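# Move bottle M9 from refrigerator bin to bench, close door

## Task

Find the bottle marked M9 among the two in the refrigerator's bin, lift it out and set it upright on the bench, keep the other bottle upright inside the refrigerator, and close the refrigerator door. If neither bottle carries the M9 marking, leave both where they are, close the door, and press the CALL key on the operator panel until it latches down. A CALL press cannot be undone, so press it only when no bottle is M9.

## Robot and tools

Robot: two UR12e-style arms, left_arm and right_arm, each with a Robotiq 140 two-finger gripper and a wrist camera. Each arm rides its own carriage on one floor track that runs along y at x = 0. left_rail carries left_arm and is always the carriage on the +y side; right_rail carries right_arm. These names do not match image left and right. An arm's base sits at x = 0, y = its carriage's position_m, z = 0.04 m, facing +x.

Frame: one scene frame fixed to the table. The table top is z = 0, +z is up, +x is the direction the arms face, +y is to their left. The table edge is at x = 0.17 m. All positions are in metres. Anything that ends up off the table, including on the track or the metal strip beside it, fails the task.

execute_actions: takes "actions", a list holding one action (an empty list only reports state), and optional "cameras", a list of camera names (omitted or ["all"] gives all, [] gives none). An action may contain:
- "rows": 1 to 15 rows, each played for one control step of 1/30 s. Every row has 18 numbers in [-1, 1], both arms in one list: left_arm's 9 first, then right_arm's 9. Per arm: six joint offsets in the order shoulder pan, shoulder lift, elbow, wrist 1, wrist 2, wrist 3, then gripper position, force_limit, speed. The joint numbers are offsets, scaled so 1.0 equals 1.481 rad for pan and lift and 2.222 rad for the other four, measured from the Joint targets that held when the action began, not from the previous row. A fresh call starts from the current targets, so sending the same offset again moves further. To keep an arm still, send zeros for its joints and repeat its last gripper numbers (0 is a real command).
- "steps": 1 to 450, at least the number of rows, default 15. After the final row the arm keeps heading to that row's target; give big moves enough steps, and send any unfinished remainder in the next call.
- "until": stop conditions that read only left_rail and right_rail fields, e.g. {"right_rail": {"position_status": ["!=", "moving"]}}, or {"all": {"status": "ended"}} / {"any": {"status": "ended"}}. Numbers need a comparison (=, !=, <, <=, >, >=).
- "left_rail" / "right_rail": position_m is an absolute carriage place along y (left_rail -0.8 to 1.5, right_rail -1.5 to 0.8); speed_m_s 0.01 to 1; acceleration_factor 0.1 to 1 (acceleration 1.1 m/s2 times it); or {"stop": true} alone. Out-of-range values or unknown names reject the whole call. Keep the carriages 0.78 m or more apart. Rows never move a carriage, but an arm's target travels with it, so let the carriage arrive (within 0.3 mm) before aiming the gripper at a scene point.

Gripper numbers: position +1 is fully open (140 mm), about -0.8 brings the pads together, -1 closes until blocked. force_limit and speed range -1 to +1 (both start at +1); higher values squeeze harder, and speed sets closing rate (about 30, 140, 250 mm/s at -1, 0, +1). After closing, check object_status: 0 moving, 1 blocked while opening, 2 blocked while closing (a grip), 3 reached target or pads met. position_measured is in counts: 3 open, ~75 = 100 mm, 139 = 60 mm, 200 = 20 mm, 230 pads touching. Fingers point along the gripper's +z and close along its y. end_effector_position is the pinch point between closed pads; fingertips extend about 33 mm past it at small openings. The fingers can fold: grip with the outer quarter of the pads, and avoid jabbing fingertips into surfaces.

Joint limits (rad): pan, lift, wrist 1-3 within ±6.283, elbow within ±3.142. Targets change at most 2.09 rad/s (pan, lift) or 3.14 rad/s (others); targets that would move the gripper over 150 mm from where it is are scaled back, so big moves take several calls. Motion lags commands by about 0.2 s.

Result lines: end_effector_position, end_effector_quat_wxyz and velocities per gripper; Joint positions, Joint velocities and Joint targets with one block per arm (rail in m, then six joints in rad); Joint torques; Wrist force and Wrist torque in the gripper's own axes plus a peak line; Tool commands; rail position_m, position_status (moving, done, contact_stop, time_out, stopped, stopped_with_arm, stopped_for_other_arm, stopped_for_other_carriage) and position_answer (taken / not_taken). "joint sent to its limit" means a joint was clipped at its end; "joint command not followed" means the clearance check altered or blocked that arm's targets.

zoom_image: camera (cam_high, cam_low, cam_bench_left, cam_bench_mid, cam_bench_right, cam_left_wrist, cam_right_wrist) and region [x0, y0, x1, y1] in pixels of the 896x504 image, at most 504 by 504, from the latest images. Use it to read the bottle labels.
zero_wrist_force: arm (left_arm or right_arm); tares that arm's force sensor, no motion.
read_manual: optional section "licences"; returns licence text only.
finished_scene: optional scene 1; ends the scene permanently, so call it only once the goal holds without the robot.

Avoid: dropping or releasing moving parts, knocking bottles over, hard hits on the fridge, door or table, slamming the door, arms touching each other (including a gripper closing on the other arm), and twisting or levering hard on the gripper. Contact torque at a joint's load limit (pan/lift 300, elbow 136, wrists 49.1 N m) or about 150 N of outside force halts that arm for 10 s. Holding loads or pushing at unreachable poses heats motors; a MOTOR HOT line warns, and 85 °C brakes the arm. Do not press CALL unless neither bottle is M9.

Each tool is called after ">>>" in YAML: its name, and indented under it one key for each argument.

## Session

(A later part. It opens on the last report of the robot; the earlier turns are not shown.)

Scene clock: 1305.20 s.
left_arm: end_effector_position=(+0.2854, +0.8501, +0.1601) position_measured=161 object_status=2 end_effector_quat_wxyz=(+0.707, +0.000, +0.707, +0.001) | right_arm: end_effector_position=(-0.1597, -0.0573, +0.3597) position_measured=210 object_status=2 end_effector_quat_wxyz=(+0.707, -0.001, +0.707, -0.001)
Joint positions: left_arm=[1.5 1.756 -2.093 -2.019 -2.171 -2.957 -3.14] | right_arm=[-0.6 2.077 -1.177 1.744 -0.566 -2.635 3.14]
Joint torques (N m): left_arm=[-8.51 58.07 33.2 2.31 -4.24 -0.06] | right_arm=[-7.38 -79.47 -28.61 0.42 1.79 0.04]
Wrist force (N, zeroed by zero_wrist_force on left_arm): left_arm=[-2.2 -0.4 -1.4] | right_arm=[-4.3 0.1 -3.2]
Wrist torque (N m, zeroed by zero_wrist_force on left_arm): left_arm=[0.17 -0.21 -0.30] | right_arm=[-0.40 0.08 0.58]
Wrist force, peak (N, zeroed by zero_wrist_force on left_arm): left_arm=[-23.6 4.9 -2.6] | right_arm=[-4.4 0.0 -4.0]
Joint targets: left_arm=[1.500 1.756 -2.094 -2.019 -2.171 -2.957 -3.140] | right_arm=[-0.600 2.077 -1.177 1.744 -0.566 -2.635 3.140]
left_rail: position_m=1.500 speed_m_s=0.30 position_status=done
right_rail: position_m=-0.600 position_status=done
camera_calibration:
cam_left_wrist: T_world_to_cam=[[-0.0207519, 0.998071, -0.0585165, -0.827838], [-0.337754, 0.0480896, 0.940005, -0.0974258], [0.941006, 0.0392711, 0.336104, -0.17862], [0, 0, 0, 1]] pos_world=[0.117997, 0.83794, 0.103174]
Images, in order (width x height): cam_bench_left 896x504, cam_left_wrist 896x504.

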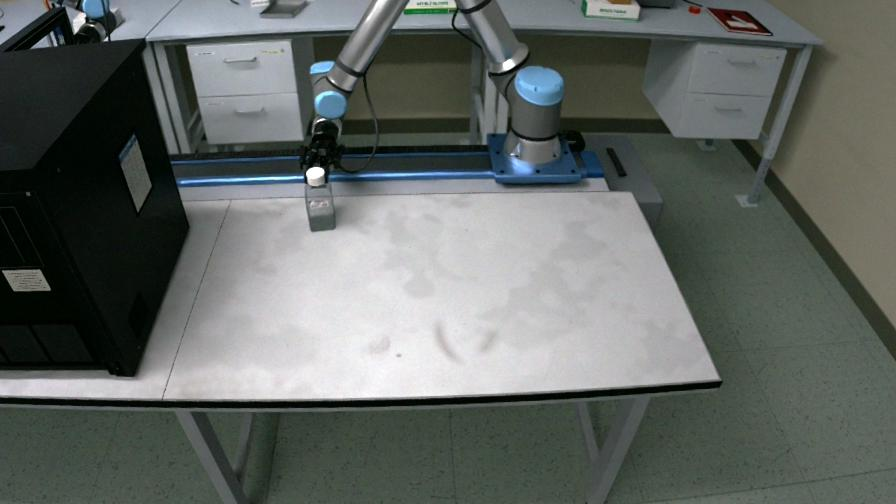

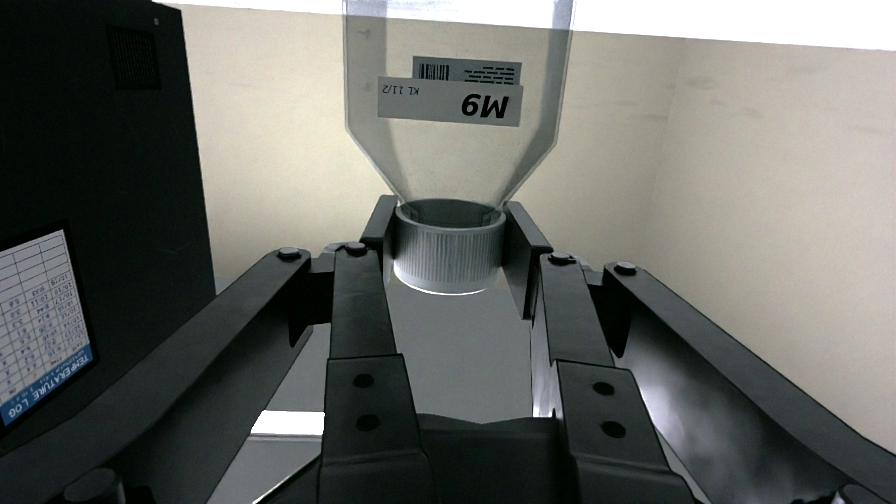

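>>> execute_actions:
  actions:
    - {"rows":[[0,0,0,0,0,0,-0.25,-1,-1,0,0,0,0,0,0,-1,0,-1]],"steps":45}
  cameras: ["cam_left_wrist"]

Scene clock: 1311.23 s.
left_arm: end_effector_position=(+0.2852, +0.8501, +0.1601) position_measured=160 object_status=3 end_effector_quat_wxyz=(+0.707, +0.000, +0.707, +0.001) | right_arm: end_effector_position=(-0.1597, -0.0573, +0.3597) position_measured=210 object_status=2 end_effector_quat_wxyz=(+0.707, -0.001, +0.707, -0.001)
Joint positions: left_arm=[1.5 1.756 -2.094 -2.019 -2.171 -2.957 -3.14] | right_arm=[-0.6 2.077 -1.177 1.744 -0.566 -2.635 3.14]
Joint torques (N m): left_arm=[-12.42 71.73 33.95 2.46 -3.47 0.1] | right_arm=[-11.91 -76.69 -27.63 0.4 2 0.67]
Wrist force (N, zeroed by zero_wrist_force on left_arm): left_arm=[0.2 0.6 -1.3] | right_arm=[-3.8 0.0 -3.2]
Wrist torque (N m, zeroed by zero_wrist_force on left_arm): left_arm=[0.37 -0.20 -0.23] | right_arm=[-0.43 -0.04 0.58]
Wrist force, peak (N, zeroed by zero_wrist_force on left_arm): left_arm=[-1.9 -0.3 -1.7] | right_arm=[-4.2 0.2 -4.0]
Joint targets: left_arm=[1.500 1.756 -2.094 -2.019 -2.171 -2.957 -3.140] | right_arm=[-0.600 2.077 -1.177 1.744 -0.566 -2.635 3.140]
left_rail: position_m=1.500 speed_m_s=0.30 position_status=done
right_rail: position_m=-0.600 position_status=done
camera_calibration:
cam_left_wrist: T_world_to_cam=[[-0.0207519, 0.998071, -0.0585165, -0.827941], [-0.337754, 0.0480896, 0.940005, -0.0974982], [0.941006, 0.0392711, 0.336104, -0.178436], [0, 0, 0, 1]] pos_world=[0.117797, 0.83804, 0.103174]
Images, in order (width x height): cam_left_wrist 896x504.

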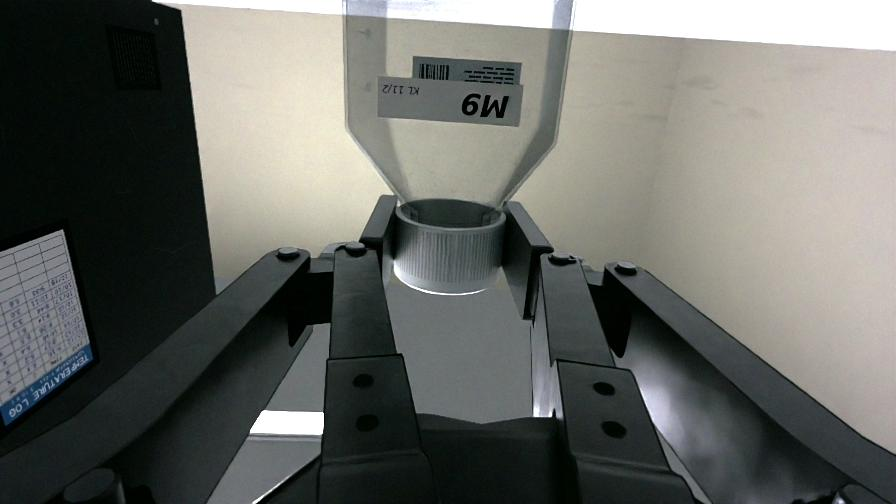

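Just barely relaxed. Open a bit more.

>>> execute_actions:
  actions:
    - {"rows":[[0,0,0,0,0,0,0.0,-1,-1,0,0,0,0,0,0,-1,0,-1]],"steps":50}
  cameras: ["cam_left_wrist"]

Scene clock: 1317.50 s.
left_arm: end_effector_position=(+0.2852, +0.8501, +0.1601) position_measured=129 object_status=3 end_effector_quat_wxyz=(+0.707, +0.000, +0.707, +0.001) | right_arm: end_effector_position=(-0.1597, -0.0573, +0.3597) position_measured=210 object_status=2 end_effector_quat_wxyz=(+0.707, -0.001, +0.707, -0.001)
Joint positions: left_arm=[1.5 1.756 -2.094 -2.019 -2.171 -2.957 -3.14] | right_arm=[-0.6 2.077 -1.177 1.744 -0.566 -2.635 3.14]
Joint torques (N m): left_arm=[-10.75 79.9 33.15 1.86 -2.23 0.24] | right_arm=[-11.63 -76.29 -28.88 -0.19 2.27 0.05]
Wrist force (N, zeroed by zero_wrist_force on left_arm): left_arm=[0.5 1.7 -1.0] | right_arm=[-4.2 0.1 -3.4]
Wrist torque (N m, zeroed by zero_wrist_force on left_arm): left_arm=[0.38 -0.10 0.00] | right_arm=[-0.41 0.06 0.58]
Wrist force, peak (N, zeroed by zero_wrist_force on left_arm): left_arm=[1.3 1.1 -1.6] | right_arm=[-4.2 0.4 -4.1]
Joint targets: left_arm=[1.500 1.756 -2.094 -2.019 -2.171 -2.957 -3.140] | right_arm=[-0.600 2.077 -1.177 1.744 -0.566 -2.635 3.140]
left_rail: position_m=1.500 speed_m_s=0.30 position_status=done
right_rail: position_m=-0.600 position_status=done
camera_calibration:
cam_left_wrist: T_world_to_cam=[[-0.0207519, 0.998071, -0.0585165, -0.827842], [-0.337754, 0.0480896, 0.940005, -0.0974934], [0.941006, 0.0392711, 0.336104, -0.178432], [0, 0, 0, 1]] pos_world=[0.117797, 0.83794, 0.103174]
Images, in order (width x height): cam_left_wrist 896x504.

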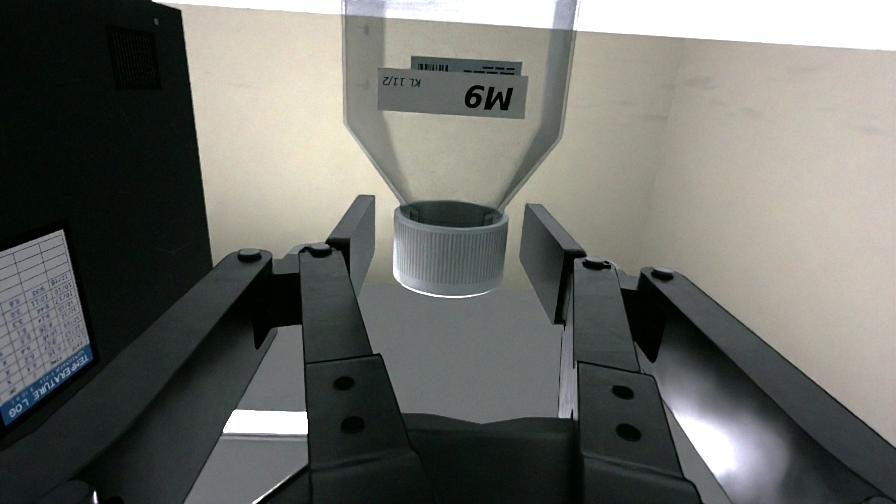

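>>> execute_actions:
  actions:
    - {"rows":[[-0.016,-0.0011,0.0019,-0.0011,-0.0105,0,0,-1,-1,0,0,0,0,0,0,-1,0,-1],[-0.032,-0.0022,0.0038,-0.0022,-0.0211,0,0,-1,-1,0,0,0,0,0,0,-1,0,-1],[-0.048,-0.0032,0.0057,-0.0033,-0.0317,0,0,-1,-1,0,0,0,0,0,0,-1,0,-1],[-0.0637,-0.0043,0.0075,-0.0043,-0.0422,0,0,-1,-1,0,0,0,0,0,0,-1,0,-1],[-0.0859,-0.0077,0.0122,-0.0068,-0.057,0,0,-1,-1,0,0,0,0,0,0,-1,0,-1],[-0.1081,-0.0111,0.017,-0.0093,-0.0718,0,0,-1,-1,0,0,0,0,0,0,-1,0,-1],[-0.1303,-0.0145,0.0217,-0.0118,-0.0866,0,0,-1,-1,0,0,0,0,0,0,-1,0,-1],[-0.1524,-0.0179,0.0264,-0.0142,-0.1013,0,0,-1,-1,0,0,0,0,0,0,-1,0,-1]],"steps":30}
  cameras: ["cam_left_wrist","cam_bench_left","cam_high"]

Scene clock: 1345.07 s.
left_arm: end_effector_position=(+0.1400, +0.8498, +0.1624) position_measured=129 object_status=3 end_effector_quat_wxyz=(+0.707, +0.000, +0.707, +0.000) | right_arm: end_effector_position=(-0.1597, -0.0573, +0.3597) position_measured=210 object_status=2 end_effector_quat_wxyz=(+0.707, -0.001, +0.707, -0.001)
Joint positions: left_arm=[1.5 1.53 -2.12 -1.96 -2.202 -3.182 -3.14] | right_arm=[-0.6 2.077 -1.177 1.744 -0.566 -2.635 3.14]
Joint torques (N m): left_arm=[-13.49 63.93 35.52 -2.28 -3.47 0.07] | right_arm=[-11.27 -78.64 -29.81 0.07 2.51 0.34]
Wrist force (N, zeroed by zero_wrist_force on left_arm): left_arm=[0.7 1.8 -1.5] | right_arm=[-3.8 -0.2 -3.9]
Wrist torque (N m, zeroed by zero_wrist_force on left_arm): left_arm=[0.37 -0.15 -0.02] | right_arm=[-0.42 0.06 0.58]
Wrist force, peak (N, zeroed by zero_wrist_force on left_arm): left_arm=[0.4 1.3 -6.6] | right_arm=[-4.2 0.3 -4.2]
Joint targets: left_arm=[1.500 1.530 -2.120 -1.960 -2.202 -3.182 -3.140] | right_arm=[-0.600 2.077 -1.177 1.744 -0.566 -2.635 3.140]
left_rail: position_m=1.500 speed_m_s=0.30 position_status=done
right_rail: position_m=-0.600 position_status=done
camera_calibration:
cam_left_wrist: T_world_to_cam=[[-0.0201115, 0.998047, -0.0591332, -0.830418], [-0.337638, 0.0488906, 0.940005, -0.149357], [0.941061, 0.0388706, 0.335995, -0.0422136], [0, 0, 0, 1]] pos_world=[-0.0274039, 0.837739, 0.105475]
Images, in order (width x height): cam_high 896x504, cam_bench_left 896x504, cam_left_wrist 896x504.

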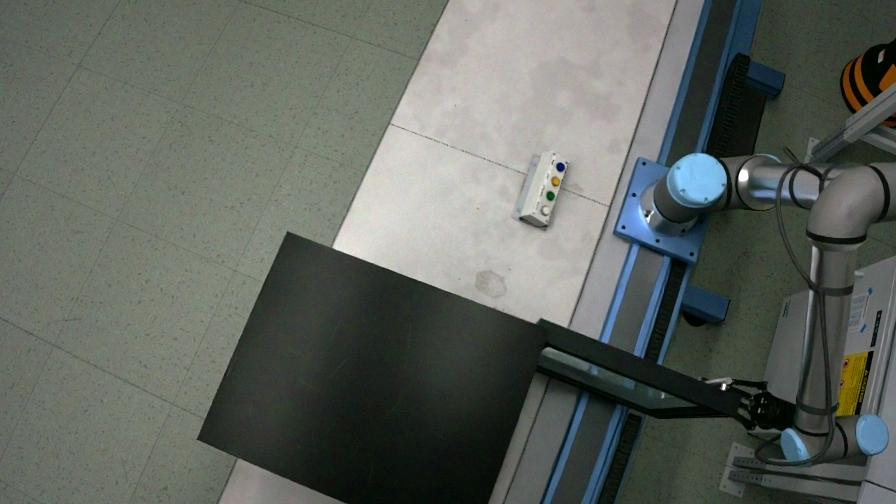

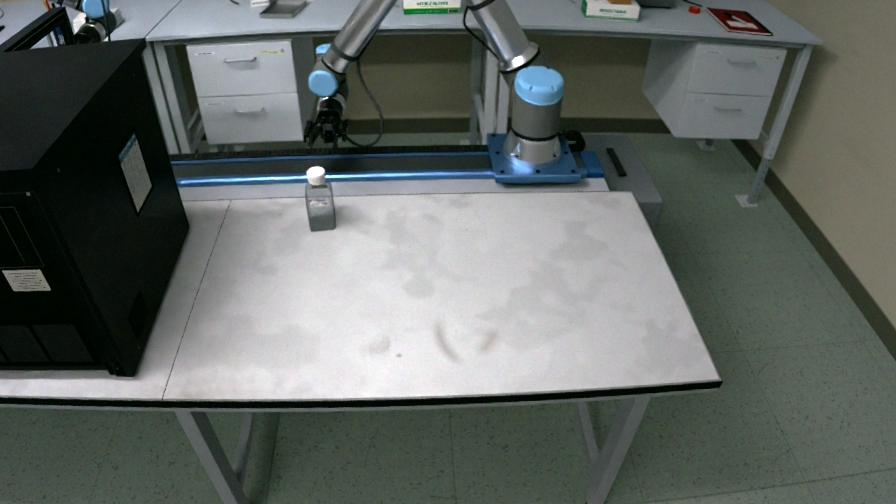

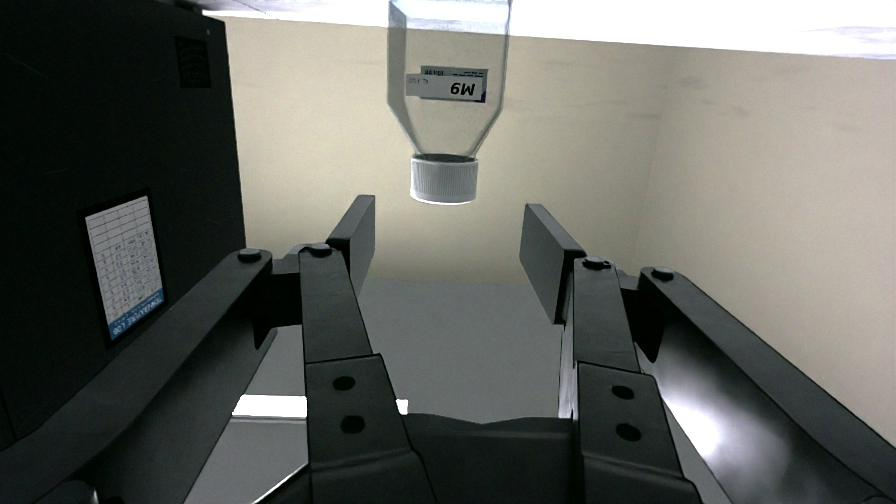

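>>> execute_actions:
  actions:
    - {"rows":[[0,0,0,0,0,0,0,-1,-1,-0.0035,0.0075,-0.0075,0.0025,-0.0023,0,-1,0,-1],[0,0,0,0,0,0,0,-1,-1,-0.007,0.0149,-0.015,0.005,-0.0046,0,-1,0,-1],[0,0,0,0,0,0,0,-1,-1,-0.0105,0.0224,-0.0225,0.0076,-0.007,0,-1,0,-1],[0,0,0,0,0,0,0,-1,-1,-0.014,0.0298,-0.03,0.0101,-0.0093,0,-1,0,-1],[0,0,0,0,0,0,0,-1,-1,-0.0179,0.037,-0.0374,0.0127,-0.0119,0,-1,0,-1],[0,0,0,0,0,0,0,-1,-1,-0.0218,0.0441,-0.0447,0.0154,-0.0145,0,-1,0,-1],[0,0,0,0,0,0,0,-1,-1,-0.0256,0.0513,-0.0521,0.018,-0.017,0,-1,0,-1],[0,0,0,0,0,0,0,-1,-1,-0.0295,0.0584,-0.0595,0.0206,-0.0196,0,-1,0,-1],[0,0,0,0,0,0,0,-1,-1,-0.0337,0.0653,-0.0668,0.0233,-0.0224,0,-1,0,-1],[0,0,0,0,0,0,0,-1,-1,-0.0378,0.0721,-0.0741,0.026,-0.0252,0,-1,0,-1],[0,0,0,0,0,0,0,-1,-1,-0.042,0.079,-0.0813,0.0287,-0.0279,0,-1,0,-1],[0,0,0,0,0,0,0,-1,-1,-0.0461,0.0858,-0.0886,0.0314,-0.0307,0,-1,0,-1]],"steps":25}
  cameras: []

>>> execute_actions:
  actions:
    - {"rows":[[0,0,0,0,0,0,0,-1,-1,-0.0044,0.0066,-0.0071,0.0027,-0.0029,0,-1,0,-1],[0,0,0,0,0,0,0,-1,-1,-0.0088,0.0131,-0.0143,0.0055,-0.0059,0,-1,0,-1],[0,0,0,0,0,0,0,-1,-1,-0.0133,0.0197,-0.0215,0.0082,-0.0088,0,-1,0,-1],[0,0,0,0,0,0,0,-1,-1,-0.0177,0.0263,-0.0286,0.011,-0.0118,0,-1,0,-1],[0,0,0,0,0,0,0,-1,-1,-0.0224,0.0326,-0.0356,0.0137,-0.0149,0,-1,0,-1],[0,0,0,0,0,0,0,-1,-1,-0.027,0.039,-0.0425,0.0165,-0.018,0,-1,0,-1],[0,0,0,0,0,0,0,-1,-1,-0.0317,0.0453,-0.0495,0.0192,-0.0212,0,-1,0,-1],[0,0,0,0,0,0,0,-1,-1,-0.0364,0.0516,-0.0564,0.0219,-0.0243,0,-1,0,-1],[0,0,0,0,0,0,0,-1,-1,-0.0414,0.0576,-0.0632,0.0246,-0.0276,0,-1,0,-1],[0,0,0,0,0,0,0,-1,-1,-0.0465,0.0636,-0.07,0.0273,-0.0309,0,-1,0,-1],[0,0,0,0,0,0,0,-1,-1,-0.0515,0.0696,-0.0768,0.03,-0.0342,0,-1,0,-1],[0,0,0,0,0,0,0,-1,-1,-0.0565,0.0756,-0.0836,0.0327,-0.0375,0,-1,0,-1]],"steps":25}
  cameras: []

>>> execute_actions:
  actions:
    - {"rows":[[0,0,0,0,0,0,0,-1,-1,-0.0051,0.0057,-0.0065,0.0027,-0.0034,0,-1,0,-1],[0,0,0,0,0,0,0,-1,-1,-0.0102,0.0114,-0.013,0.0054,-0.0068,0,-1,0,-1],[0,0,0,0,0,0,0,-1,-1,-0.0152,0.0171,-0.0195,0.0082,-0.0101,0,-1,0,-1],[0,0,0,0,0,0,0,-1,-1,-0.0203,0.0228,-0.026,0.0109,-0.0135,0,-1,0,-1],[0,0,0,0,0,0,0,-1,-1,-0.0255,0.0282,-0.0322,0.0135,-0.017,0,-1,0,-1],[0,0,0,0,0,0,0,-1,-1,-0.0307,0.0335,-0.0384,0.0161,-0.0205,0,-1,0,-1],[0,0,0,0,0,0,0,-1,-1,-0.0359,0.0389,-0.0447,0.0188,-0.024,0,-1,0,-1],[0,0,0,0,0,0,0,-1,-1,-0.0411,0.0443,-0.0509,0.0214,-0.0275,0,-1,0,-1],[0,0,0,0,0,0,0,-1,-1,-0.0463,0.0494,-0.0569,0.024,-0.031,0,-1,0,-1],[0,0,0,0,0,0,0,-1,-1,-0.0515,0.0544,-0.0628,0.0266,-0.0345,0,-1,0,-1],[0,0,0,0,0,0,0,-1,-1,-0.0568,0.0595,-0.0688,0.0292,-0.0381,0,-1,0,-1],[0,0,0,0,0,0,0,-1,-1,-0.062,0.0646,-0.0748,0.0318,-0.0416,0,-1,0,-1]],"steps":25}
  cameras: ["cam_right_wrist","cam_high"]

Scene clock: 1396.70 s.
left_arm: end_effector_position=(+0.1400, +0.8498, +0.1624) position_measured=129 object_status=3 end_effector_quat_wxyz=(+0.707, +0.000, +0.707, +0.000) | right_arm: end_effector_position=(-0.1598, +0.0568, +0.3597) position_measured=210 object_status=2 end_effector_quat_wxyz=(+0.707, -0.001, +0.707, -0.001)
Joint positions: left_arm=[1.5 1.53 -2.12 -1.96 -2.202 -3.182 -3.14] | right_arm=[-0.6 2.009 -1.05 1.547 -0.497 -2.703 3.14]
Joint torques (N m): left_arm=[-12.72 62.21 35.23 -2.35 -3.29 0.21] | right_arm=[1.89 -66.6 -55.55 1.07 -2.31 0.85]
Wrist force (N, zeroed by zero_wrist_force on left_arm): left_arm=[0.8 1.7 -1.4] | right_arm=[0.1 -5.1 28.9]
Wrist torque (N m, zeroed by zero_wrist_force on left_arm): left_arm=[0.35 -0.18 -0.01] | right_arm=[-0.08 -0.02 0.59]
Wrist force, peak (N, zeroed by zero_wrist_force on left_arm): left_arm=[0.6 2.2 -1.7] | right_arm=[0.2 -5.7 31.8]
Joint targets: left_arm=[1.500 1.530 -2.120 -1.960 -2.202 -3.182 -3.140] | right_arm=[-0.600 2.009 -1.050 1.547 -0.496 -2.703 3.140]
left_rail: position_m=1.500 speed_m_s=0.30 position_status=done
right_rail: position_m=-0.600 position_status=done
No camera images: "cameras" was empty.

Scene clock: 1397.80 s.
left_arm: end_effector_position=(+0.1400, +0.8498, +0.1624) position_measured=129 object_status=3 end_effector_quat_wxyz=(+0.707, +0.000, +0.707, +0.000) | right_arm: end_effector_position=(-0.1297, +0.1678, +0.3599) position_measured=210 object_status=2 end_effector_quat_wxyz=(+0.707, +0.000, +0.707, -0.001) end_effector_velocity=(+0.000, +0.002, +0.000) end_effector_angular_velocity=(+0.002, +0.000, -0.001)
Joint positions: left_arm=[1.5 1.53 -2.12 -1.96 -2.202 -3.182 -3.14] | right_arm=[-0.6 1.926 -0.938 1.362 -0.424 -2.786 3.14]
Joint velocities: left_arm=[within noise] | right_arm=[0 -0.001 0.002 -0.005 0.001 -0.001 0]
Joint torques (N m): left_arm=[-11.76 63.65 35.24 -2.28 -3.38 0.24] | right_arm=[-4.64 -77.72 -53.42 1.97 -4.06 0.75]
Wrist force (N, zeroed by zero_wrist_force on left_arm): left_arm=[0.7 1.9 -1.4] | right_arm=[4.5 -8.6 14.3]
Wrist torque (N m, zeroed by zero_wrist_force on left_arm): left_arm=[0.38 -0.14 -0.01] | right_arm=[0.02 -0.05 0.53]
Wrist force, peak (N, zeroed by zero_wrist_force on left_arm): left_arm=[1.0 1.9 -1.7] | right_arm=[0.3 -10.0 28.4]
Joint targets: left_arm=[1.500 1.530 -2.120 -1.960 -2.202 -3.182 -3.140] | right_arm=[-0.600 1.925 -0.938 1.361 -0.424 -2.787 3.140]
left_rail: position_m=1.500 speed_m_s=0.30 position_status=done
right_rail: position_m=-0.600 position_status=done
No camera images: "cameras" was empty.

Scene clock: 1398.87 s.
left_arm: end_effector_position=(+0.1400, +0.8498, +0.1624) position_measured=129 object_status=3 end_effector_quat_wxyz=(+0.707, +0.000, +0.707, +0.000) | right_arm: end_effector_position=(-0.0731, +0.2665, +0.3603) position_measured=210 object_status=2 end_effector_quat_wxyz=(+0.707, -0.001, +0.707, +0.000)
Joint positions: left_arm=[1.5 1.53 -2.12 -1.96 -2.202 -3.182 -3.14] | right_arm=[-0.6 1.834 -0.842 1.195 -0.353 -2.879 3.14]
Joint torques (N m): left_arm=[-13.28 61.1 35 -2.24 -3.16 0.13] | right_arm=[-1.05 -88.91 -61.28 1.44 -7.13 0.76]
Wrist force (N, zeroed by zero_wrist_force on left_arm): left_arm=[0.7 1.5 -1.4] | right_arm=[9.1 -17.9 16.7]
Wrist torque (N m, zeroed by zero_wrist_force on left_arm): left_arm=[0.30 -0.15 -0.02] | right_arm=[0.00 0.30 0.61]
Wrist force, peak (N, zeroed by zero_wrist_force on left_arm): left_arm=[0.8 2.0 -1.4] | right_arm=[9.1 -17.9 16.7]
Joint targets: left_arm=[1.500 1.530 -2.120 -1.960 -2.202 -3.182 -3.140] | right_arm=[-0.600 1.834 -0.842 1.195 -0.353 -2.879 3.140]
left_rail: position_m=1.500 speed_m_s=0.30 position_status=done
right_rail: position_m=-0.600 position_status=done
camera_calibration:
cam_right_wrist: T_world_to_cam=[[-0.0235161, 0.999723, -0.00042943, -0.2582], [-0.325197, -0.00724328, 0.945619, -0.359072], [0.945354, 0.0223769, 0.325277, 0.130802], [0, 0, 0, 1]] pos_world=[-0.246495, 0.252601, 0.296887]
Images, in order (width x height): cam_high 896x504, cam_right_wrist 896x504.

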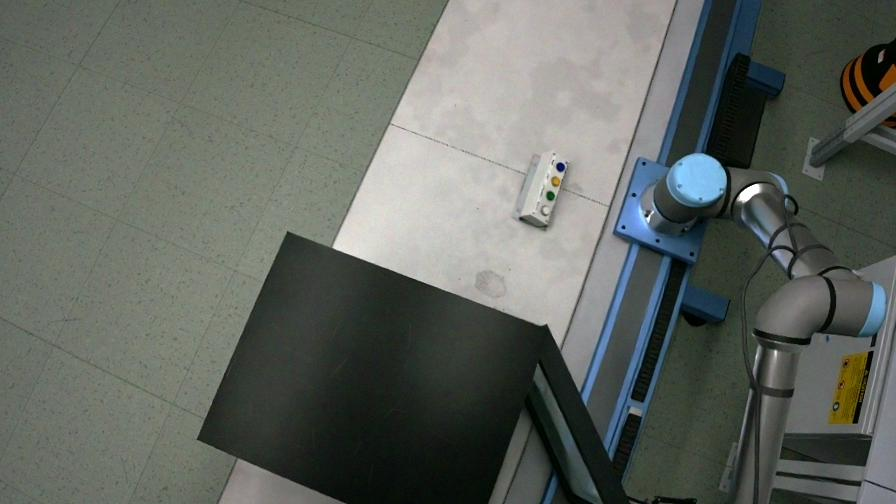

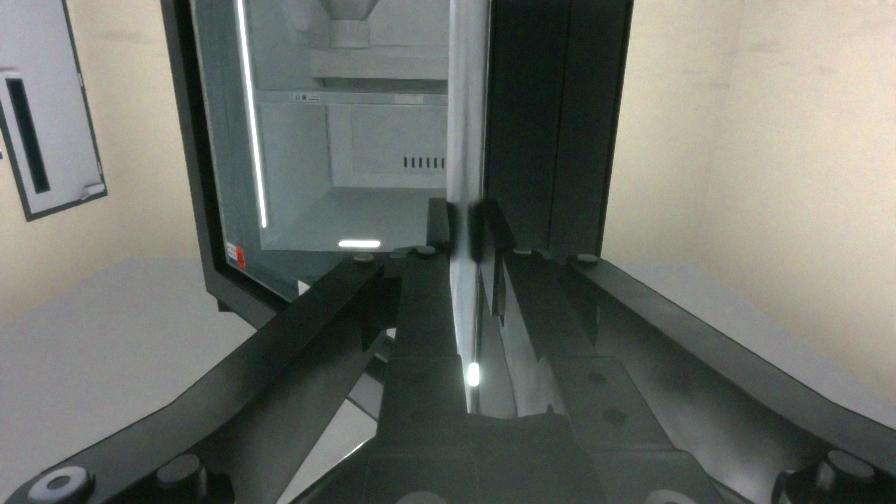

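>>> execute_actions:
  actions:
    - {"rows":[[0,0,0,0,0,0,0,-1,-1,-0.0056,0.0047,-0.0055,0.0024,-0.0037,0,-1,0,-1],[0,0,0,0,0,0,0,-1,-1,-0.0112,0.0095,-0.0111,0.0047,-0.0073,0,-1,0,-1],[0,0,0,0,0,0,0,-1,-1,-0.0169,0.0142,-0.0166,0.0071,-0.011,0,-1,0,-1],[0,0,0,0,0,0,0,-1,-1,-0.0225,0.019,-0.0222,0.0095,-0.0147,0,-1,0,-1],[0,0,0,0,0,0,0,-1,-1,-0.0281,0.0233,-0.0273,0.0118,-0.0185,0,-1,0,-1],[0,0,0,0,0,0,0,-1,-1,-0.0337,0.0277,-0.0325,0.014,-0.0222,0,-1,0,-1],[0,0,0,0,0,0,0,-1,-1,-0.0393,0.032,-0.0376,0.0163,-0.026,0,-1,0,-1],[0,0,0,0,0,0,0,-1,-1,-0.0449,0.0363,-0.0428,0.0185,-0.0297,0,-1,0,-1],[0,0,0,0,0,0,0,-1,-1,-0.0507,0.0402,-0.0475,0.0206,-0.0335,0,-1,0,-1],[0,0,0,0,0,0,0,-1,-1,-0.0565,0.0441,-0.0522,0.0228,-0.0374,0,-1,0,-1],[0,0,0,0,0,0,0,-1,-1,-0.0623,0.048,-0.0569,0.0249,-0.0413,0,-1,0,-1],[0,0,0,0,0,0,0,-1,-1,-0.0681,0.0519,-0.0616,0.027,-0.0451,0,-1,0,-1]],"steps":25}
  cameras: []

>>> execute_actions:
  actions:
    - {"rows":[[0,0,0,0,0,0,0,-1,-1,-0.0057,0.0034,-0.0041,0.0018,-0.0038,0,-1,0,-1],[0,0,0,0,0,0,0,-1,-1,-0.0115,0.0068,-0.0082,0.0037,-0.0077,0,-1,0,-1],[0,0,0,0,0,0,0,-1,-1,-0.0172,0.0102,-0.0123,0.0055,-0.0115,0,-1,0,-1],[0,0,0,0,0,0,0,-1,-1,-0.023,0.0136,-0.0164,0.0074,-0.0154,0,-1,0,-1],[0,0,0,0,0,0,0,-1,-1,-0.0289,0.0165,-0.0199,0.009,-0.0193,0,-1,0,-1],[0,0,0,0,0,0,0,-1,-1,-0.0347,0.0194,-0.0235,0.0105,-0.0232,0,-1,0,-1],[0,0,0,0,0,0,0,-1,-1,-0.0406,0.0224,-0.027,0.0121,-0.0271,0,-1,0,-1],[0,0,0,0,0,0,0,-1,-1,-0.0465,0.0253,-0.0305,0.0137,-0.031,0,-1,0,-1],[0,0,0,0,0,0,0,-1,-1,-0.0525,0.0276,-0.0334,0.015,-0.035,0,-1,0,-1],[0,0,0,0,0,0,0,-1,-1,-0.0584,0.03,-0.0363,0.0163,-0.039,0,-1,0,-1],[0,0,0,0,0,0,0,-1,-1,-0.0644,0.0323,-0.0391,0.0176,-0.0429,0,-1,0,-1],[0,0,0,0,0,0,0,-1,-1,-0.0703,0.0346,-0.042,0.0189,-0.0469,0,-1,0,-1]],"steps":25}
  cameras: []

>>> execute_actions:
  actions:
    - {"rows":[[0,0,0,0,0,0,0,-1,-1,-0.006,0.0017,-0.002,0.0009,-0.004,0,-1,0,-1],[0,0,0,0,0,0,0,-1,-1,-0.012,0.0034,-0.0041,0.0018,-0.008,0,-1,0,-1],[0,0,0,0,0,0,0,-1,-1,-0.0181,0.0051,-0.0061,0.0028,-0.0121,0,-1,0,-1],[0,0,0,0,0,0,0,-1,-1,-0.0241,0.0068,-0.0082,0.0037,-0.0161,0,-1,0,-1],[0,0,0,0,0,0,0,-1,-1,-0.0302,0.0079,-0.0097,0.0044,-0.0201,0,-1,0,-1],[0,0,0,0,0,0,0,-1,-1,-0.0363,0.0091,-0.0111,0.005,-0.0242,0,-1,0,-1],[0,0,0,0,0,0,0,-1,-1,-0.0423,0.0102,-0.0126,0.0057,-0.0283,0,-1,0,-1],[0,0,0,0,0,0,0,-1,-1,-0.0484,0.0113,-0.014,0.0064,-0.0323,0,-1,0,-1],[0,0,0,0,0,0,0,-1,-1,-0.0546,0.012,-0.0146,0.0067,-0.0365,0,-1,0,-1],[0,0,0,0,0,0,0,-1,-1,-0.0607,0.0127,-0.0153,0.007,-0.0406,0,-1,0,-1],[0,0,0,0,0,0,0,-1,-1,-0.0668,0.0133,-0.016,0.0074,-0.0448,0,-1,0,-1],[0,0,0,0,0,0,0,-1,-1,-0.0729,0.014,-0.0166,0.0077,-0.0489,0,-1,0,-1]],"steps":28}
  cameras: ["cam_right_wrist"]

Scene clock: 1451.97 s.
left_arm: end_effector_position=(+0.1400, +0.8498, +0.1624) position_measured=129 object_status=3 end_effector_quat_wxyz=(+0.707, +0.000, +0.707, +0.000) | right_arm: end_effector_position=(+0.0089, +0.3477, +0.3601) position_measured=210 object_status=2 end_effector_quat_wxyz=(+0.707, +0.000, +0.707, -0.001)
Joint positions: left_arm=[1.5 1.53 -2.12 -1.96 -2.202 -3.182 -3.14] | right_arm=[-0.6 1.733 -0.765 1.059 -0.293 -2.979 3.14]
Joint torques (N m): left_arm=[-13.44 63.18 34.9 -2.35 -3.26 0.12] | right_arm=[-7.92 -85.67 -59.27 1.13 -5.81 1.01]
Wrist force (N, zeroed by zero_wrist_force on left_arm): left_arm=[0.4 1.5 -1.6] | right_arm=[-0.8 -12.0 4.0]
Wrist torque (N m, zeroed by zero_wrist_force on left_arm): left_arm=[0.30 -0.09 -0.01] | right_arm=[0.08 0.32 0.55]
Wrist force, peak (N, zeroed by zero_wrist_force on left_arm): left_arm=[0.5 2.2 -1.7] | right_arm=[9.9 -24.3 16.5]
Joint targets: left_arm=[1.500 1.530 -2.120 -1.960 -2.202 -3.182 -3.140] | right_arm=[-0.600 1.733 -0.765 1.058 -0.293 -2.979 3.140]
left_rail: position_m=1.500 speed_m_s=0.30 position_status=done
right_rail: position_m=-0.600 position_status=done
No camera images: "cameras" was empty.

Scene clock: 1453.00 s.
left_arm: end_effector_position=(+0.1400, +0.8498, +0.1624) position_measured=129 object_status=3 end_effector_quat_wxyz=(+0.707, +0.000, +0.707, +0.000) | right_arm: end_effector_position=(+0.1076, +0.4047, +0.3601) position_measured=210 object_status=2 end_effector_quat_wxyz=(+0.707, +0.000, +0.707, -0.001)
Joint positions: left_arm=[1.5 1.53 -2.12 -1.96 -2.202 -3.182 -3.14] | right_arm=[-0.6 1.629 -0.714 0.965 -0.251 -3.083 3.14]
Joint torques (N m): left_arm=[-12.89 63.53 35.15 -2.34 -3.49 0.11] | right_arm=[-10.24 -88.55 -57.04 0.54 -7.41 0.81]
Wrist force (N, zeroed by zero_wrist_force on left_arm): left_arm=[0.5 1.9 -1.4] | right_arm=[-2.7 -16.4 1.7]
Wrist torque (N m, zeroed by zero_wrist_force on left_arm): left_arm=[0.38 -0.11 -0.02] | right_arm=[-0.01 0.32 0.55]
Wrist force, peak (N, zeroed by zero_wrist_force on left_arm): left_arm=[0.5 2.0 -1.9] | right_arm=[-0.9 -20.0 0.3]
Joint targets: left_arm=[1.500 1.530 -2.120 -1.960 -2.202 -3.182 -3.140] | right_arm=[-0.600 1.629 -0.714 0.965 -0.251 -3.084 3.140]
left_rail: position_m=1.500 speed_m_s=0.30 position_status=done
right_rail: position_m=-0.600 position_status=done
No camera images: "cameras" was empty.

Scene clock: 1454.13 s.
left_arm: end_effector_position=(+0.1400, +0.8498, +0.1624) position_measured=129 object_status=3 end_effector_quat_wxyz=(+0.707, +0.000, +0.707, +0.000) | right_arm: end_effector_position=(+0.2178, +0.4346, +0.3593) position_measured=210 object_status=2 end_effector_quat_wxyz=(+0.707, -0.001, +0.707, -0.001)
Joint positions: left_arm=[1.5 1.53 -2.12 -1.96 -2.202 -3.182 -3.14] | right_arm=[-0.6 1.521 -0.693 0.928 -0.234 -3.192 3.14]
Joint torques (N m): left_arm=[-13.1 61.88 34.91 -2.21 -3.3 0.17] | right_arm=[-47.42 -79.24 -52.81 -1.2 -10.4 0.63]
Wrist force (N, zeroed by zero_wrist_force on left_arm): left_arm=[0.5 1.6 -1.6] | right_arm=[-14.1 -26.8 -36.5]
Wrist torque (N m, zeroed by zero_wrist_force on left_arm): left_arm=[0.32 -0.10 -0.02] | right_arm=[0.16 0.08 0.57]
Wrist force, peak (N, zeroed by zero_wrist_force on left_arm): left_arm=[0.9 1.7 -1.8] | right_arm=[-14.1 -26.8 -36.5]
Joint targets: left_arm=[1.500 1.530 -2.120 -1.960 -2.202 -3.182 -3.140] | right_arm=[-0.600 1.521 -0.693 0.928 -0.234 -3.192 3.140]
left_rail: position_m=1.500 speed_m_s=0.30 position_status=done
right_rail: position_m=-0.600 position_status=done
camera_calibration:
cam_right_wrist: T_world_to_cam=[[-0.0237251, 0.999718, -0.00134907, -0.419026], [-0.325214, -0.00644183, 0.945618, -0.262648], [0.945343, 0.0228736, 0.325275, -0.147844], [0, 0, 0, 1]] pos_world=[0.0444056, 0.420598, 0.295889]
Images, in order (width x height): cam_right_wrist 896x504.

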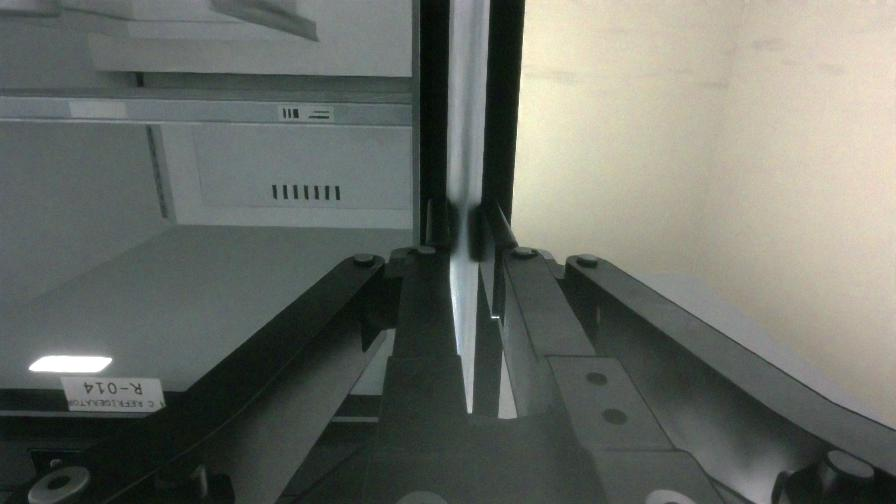

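>>> execute_actions:
  actions:
    - {"rows":[[0,0,0,0,0,0,0,-1,-1,0,0,0,0,0,0,0.2,-1,0]],"steps":30}
  cameras: []

>>> execute_actions:
  actions:
    - {"rows":[[0,0,0,0,0,0,0,-1,-1,0.019,0.0067,-0.0084,0.0039,0.0128,0,0.2,-1,0],[0,0,0,0,0,0,0,-1,-1,0.038,0.0134,-0.0167,0.0078,0.0257,0,0.2,-1,0],[0,0,0,0,0,0,0,-1,-1,0.0569,0.0201,-0.0251,0.0117,0.0385,0,0.2,-1,0]],"steps":25}
  cameras: ["cam_right_wrist","cam_bench_left","cam_high"]

Scene clock: 1463.13 s.
left_arm: end_effector_position=(+0.1400, +0.8498, +0.1624) position_measured=129 object_status=3 end_effector_quat_wxyz=(+0.707, +0.000, +0.707, +0.000) | right_arm: end_effector_position=(+0.2182, +0.4347, +0.3594) position_measured=104 object_status=3 end_effector_quat_wxyz=(+0.707, -0.001, +0.707, -0.001)
Joint positions: left_arm=[1.5 1.53 -2.12 -1.96 -2.202 -3.182 -3.14] | right_arm=[-0.6 1.521 -0.693 0.928 -0.234 -3.192 3.14]
Joint torques (N m): left_arm=[-11.7 63.77 34.94 -2.22 -3.45 0.26] | right_arm=[17.75 -104.19 -46.15 1.69 2.01 1.21]
Wrist force (N, zeroed by zero_wrist_force on left_arm): left_arm=[0.6 1.6 -1.6] | right_arm=[0.8 0.8 -5.1]
Wrist torque (N m, zeroed by zero_wrist_force on left_arm): left_arm=[0.33 -0.12 -0.02] | right_arm=[0.31 -0.13 0.36]
Wrist force, peak (N, zeroed by zero_wrist_force on left_arm): left_arm=[1.0 1.8 -1.8] | right_arm=[-10.5 -28.0 -38.6]
Joint targets: left_arm=[1.500 1.530 -2.120 -1.960 -2.202 -3.182 -3.140] | right_arm=[-0.600 1.521 -0.693 0.928 -0.234 -3.192 3.140]
left_rail: position_m=1.500 speed_m_s=0.30 position_status=done
right_rail: position_m=-0.600 position_status=done
No camera images: "cameras" was empty.

Scene clock: 1464.17 s.
left_arm: end_effector_position=(+0.1400, +0.8498, +0.1624) position_measured=129 object_status=3 end_effector_quat_wxyz=(+0.707, +0.000, +0.707, +0.000) | right_arm: end_effector_position=(+0.1311, +0.4350, +0.3597) position_measured=104 object_status=3 end_effector_quat_wxyz=(+0.707, +0.000, +0.707, -0.001)
Joint positions: left_arm=[1.5 1.53 -2.12 -1.96 -2.202 -3.182 -3.14] | right_arm=[-0.6 1.605 -0.663 0.872 -0.208 -3.107 3.14]
Joint torques (N m): left_arm=[-12.66 63.41 35.06 -2.41 -3.56 0.1] | right_arm=[18.23 -96.43 -55.9 1.91 2.23 0.72]
Wrist force (N, zeroed by zero_wrist_force on left_arm): left_arm=[0.4 1.7 -1.4] | right_arm=[0.7 0.8 -5.0]
Wrist torque (N m, zeroed by zero_wrist_force on left_arm): left_arm=[0.33 -0.09 -0.02] | right_arm=[0.32 -0.10 0.34]
Wrist force, peak (N, zeroed by zero_wrist_force on left_arm): left_arm=[0.6 1.9 -1.7] | right_arm=[1.3 0.9 -12.6]
Joint targets: left_arm=[1.500 1.530 -2.120 -1.960 -2.202 -3.182 -3.140] | right_arm=[-0.600 1.605 -0.663 0.872 -0.208 -3.107 3.140]
left_rail: position_m=1.500 speed_m_s=0.30 position_status=done
right_rail: position_m=-0.600 position_status=done
camera_calibration:
cam_right_wrist: T_world_to_cam=[[-0.0223666, 0.999749, -0.00129939, -0.421551], [-0.325232, -0.00604712, 0.945615, -0.291386], [0.94537, 0.0215728, 0.325285, -0.0654757], [0, 0, 0, 1]] pos_world=[-0.0422977, 0.421096, 0.296289]
Images, in order (width x height): cam_high 896x504, cam_bench_left 896x504, cam_right_wrist 896x504.

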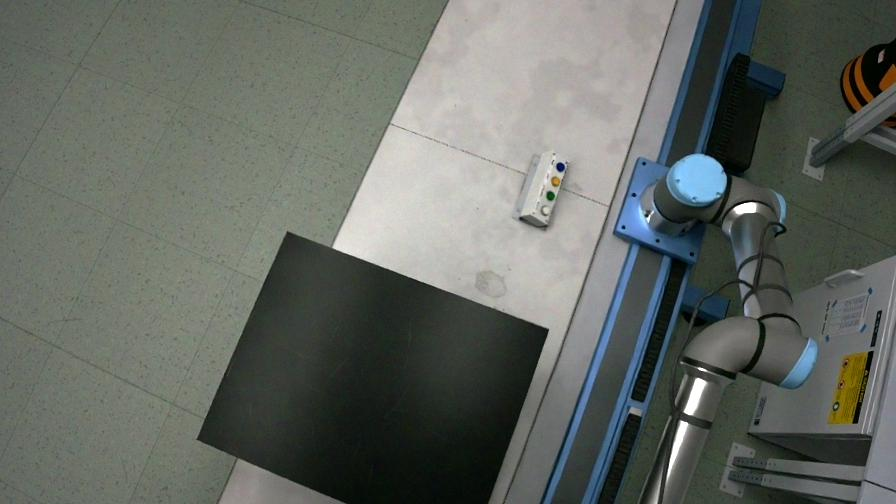

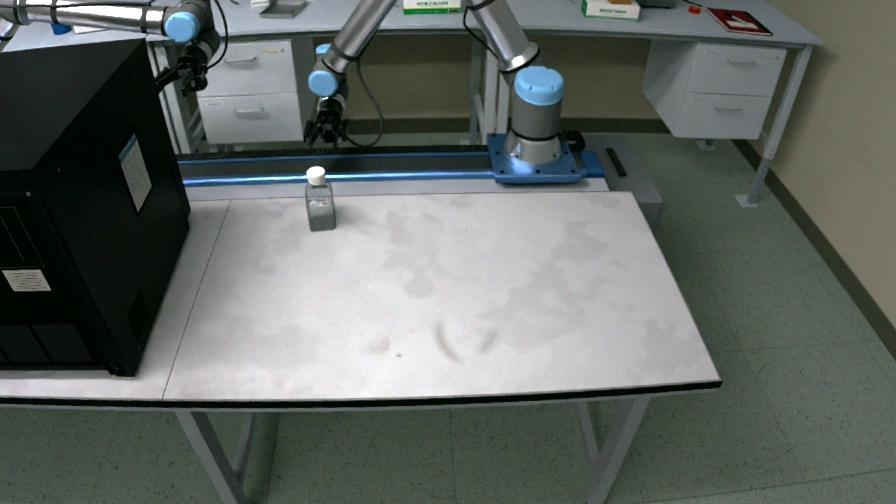

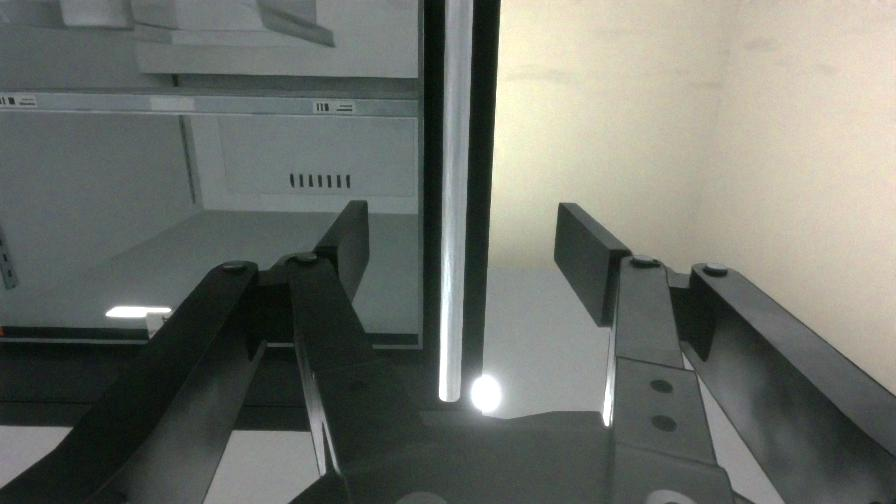

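>>> finished_scene:

The scene is finished: the task was done.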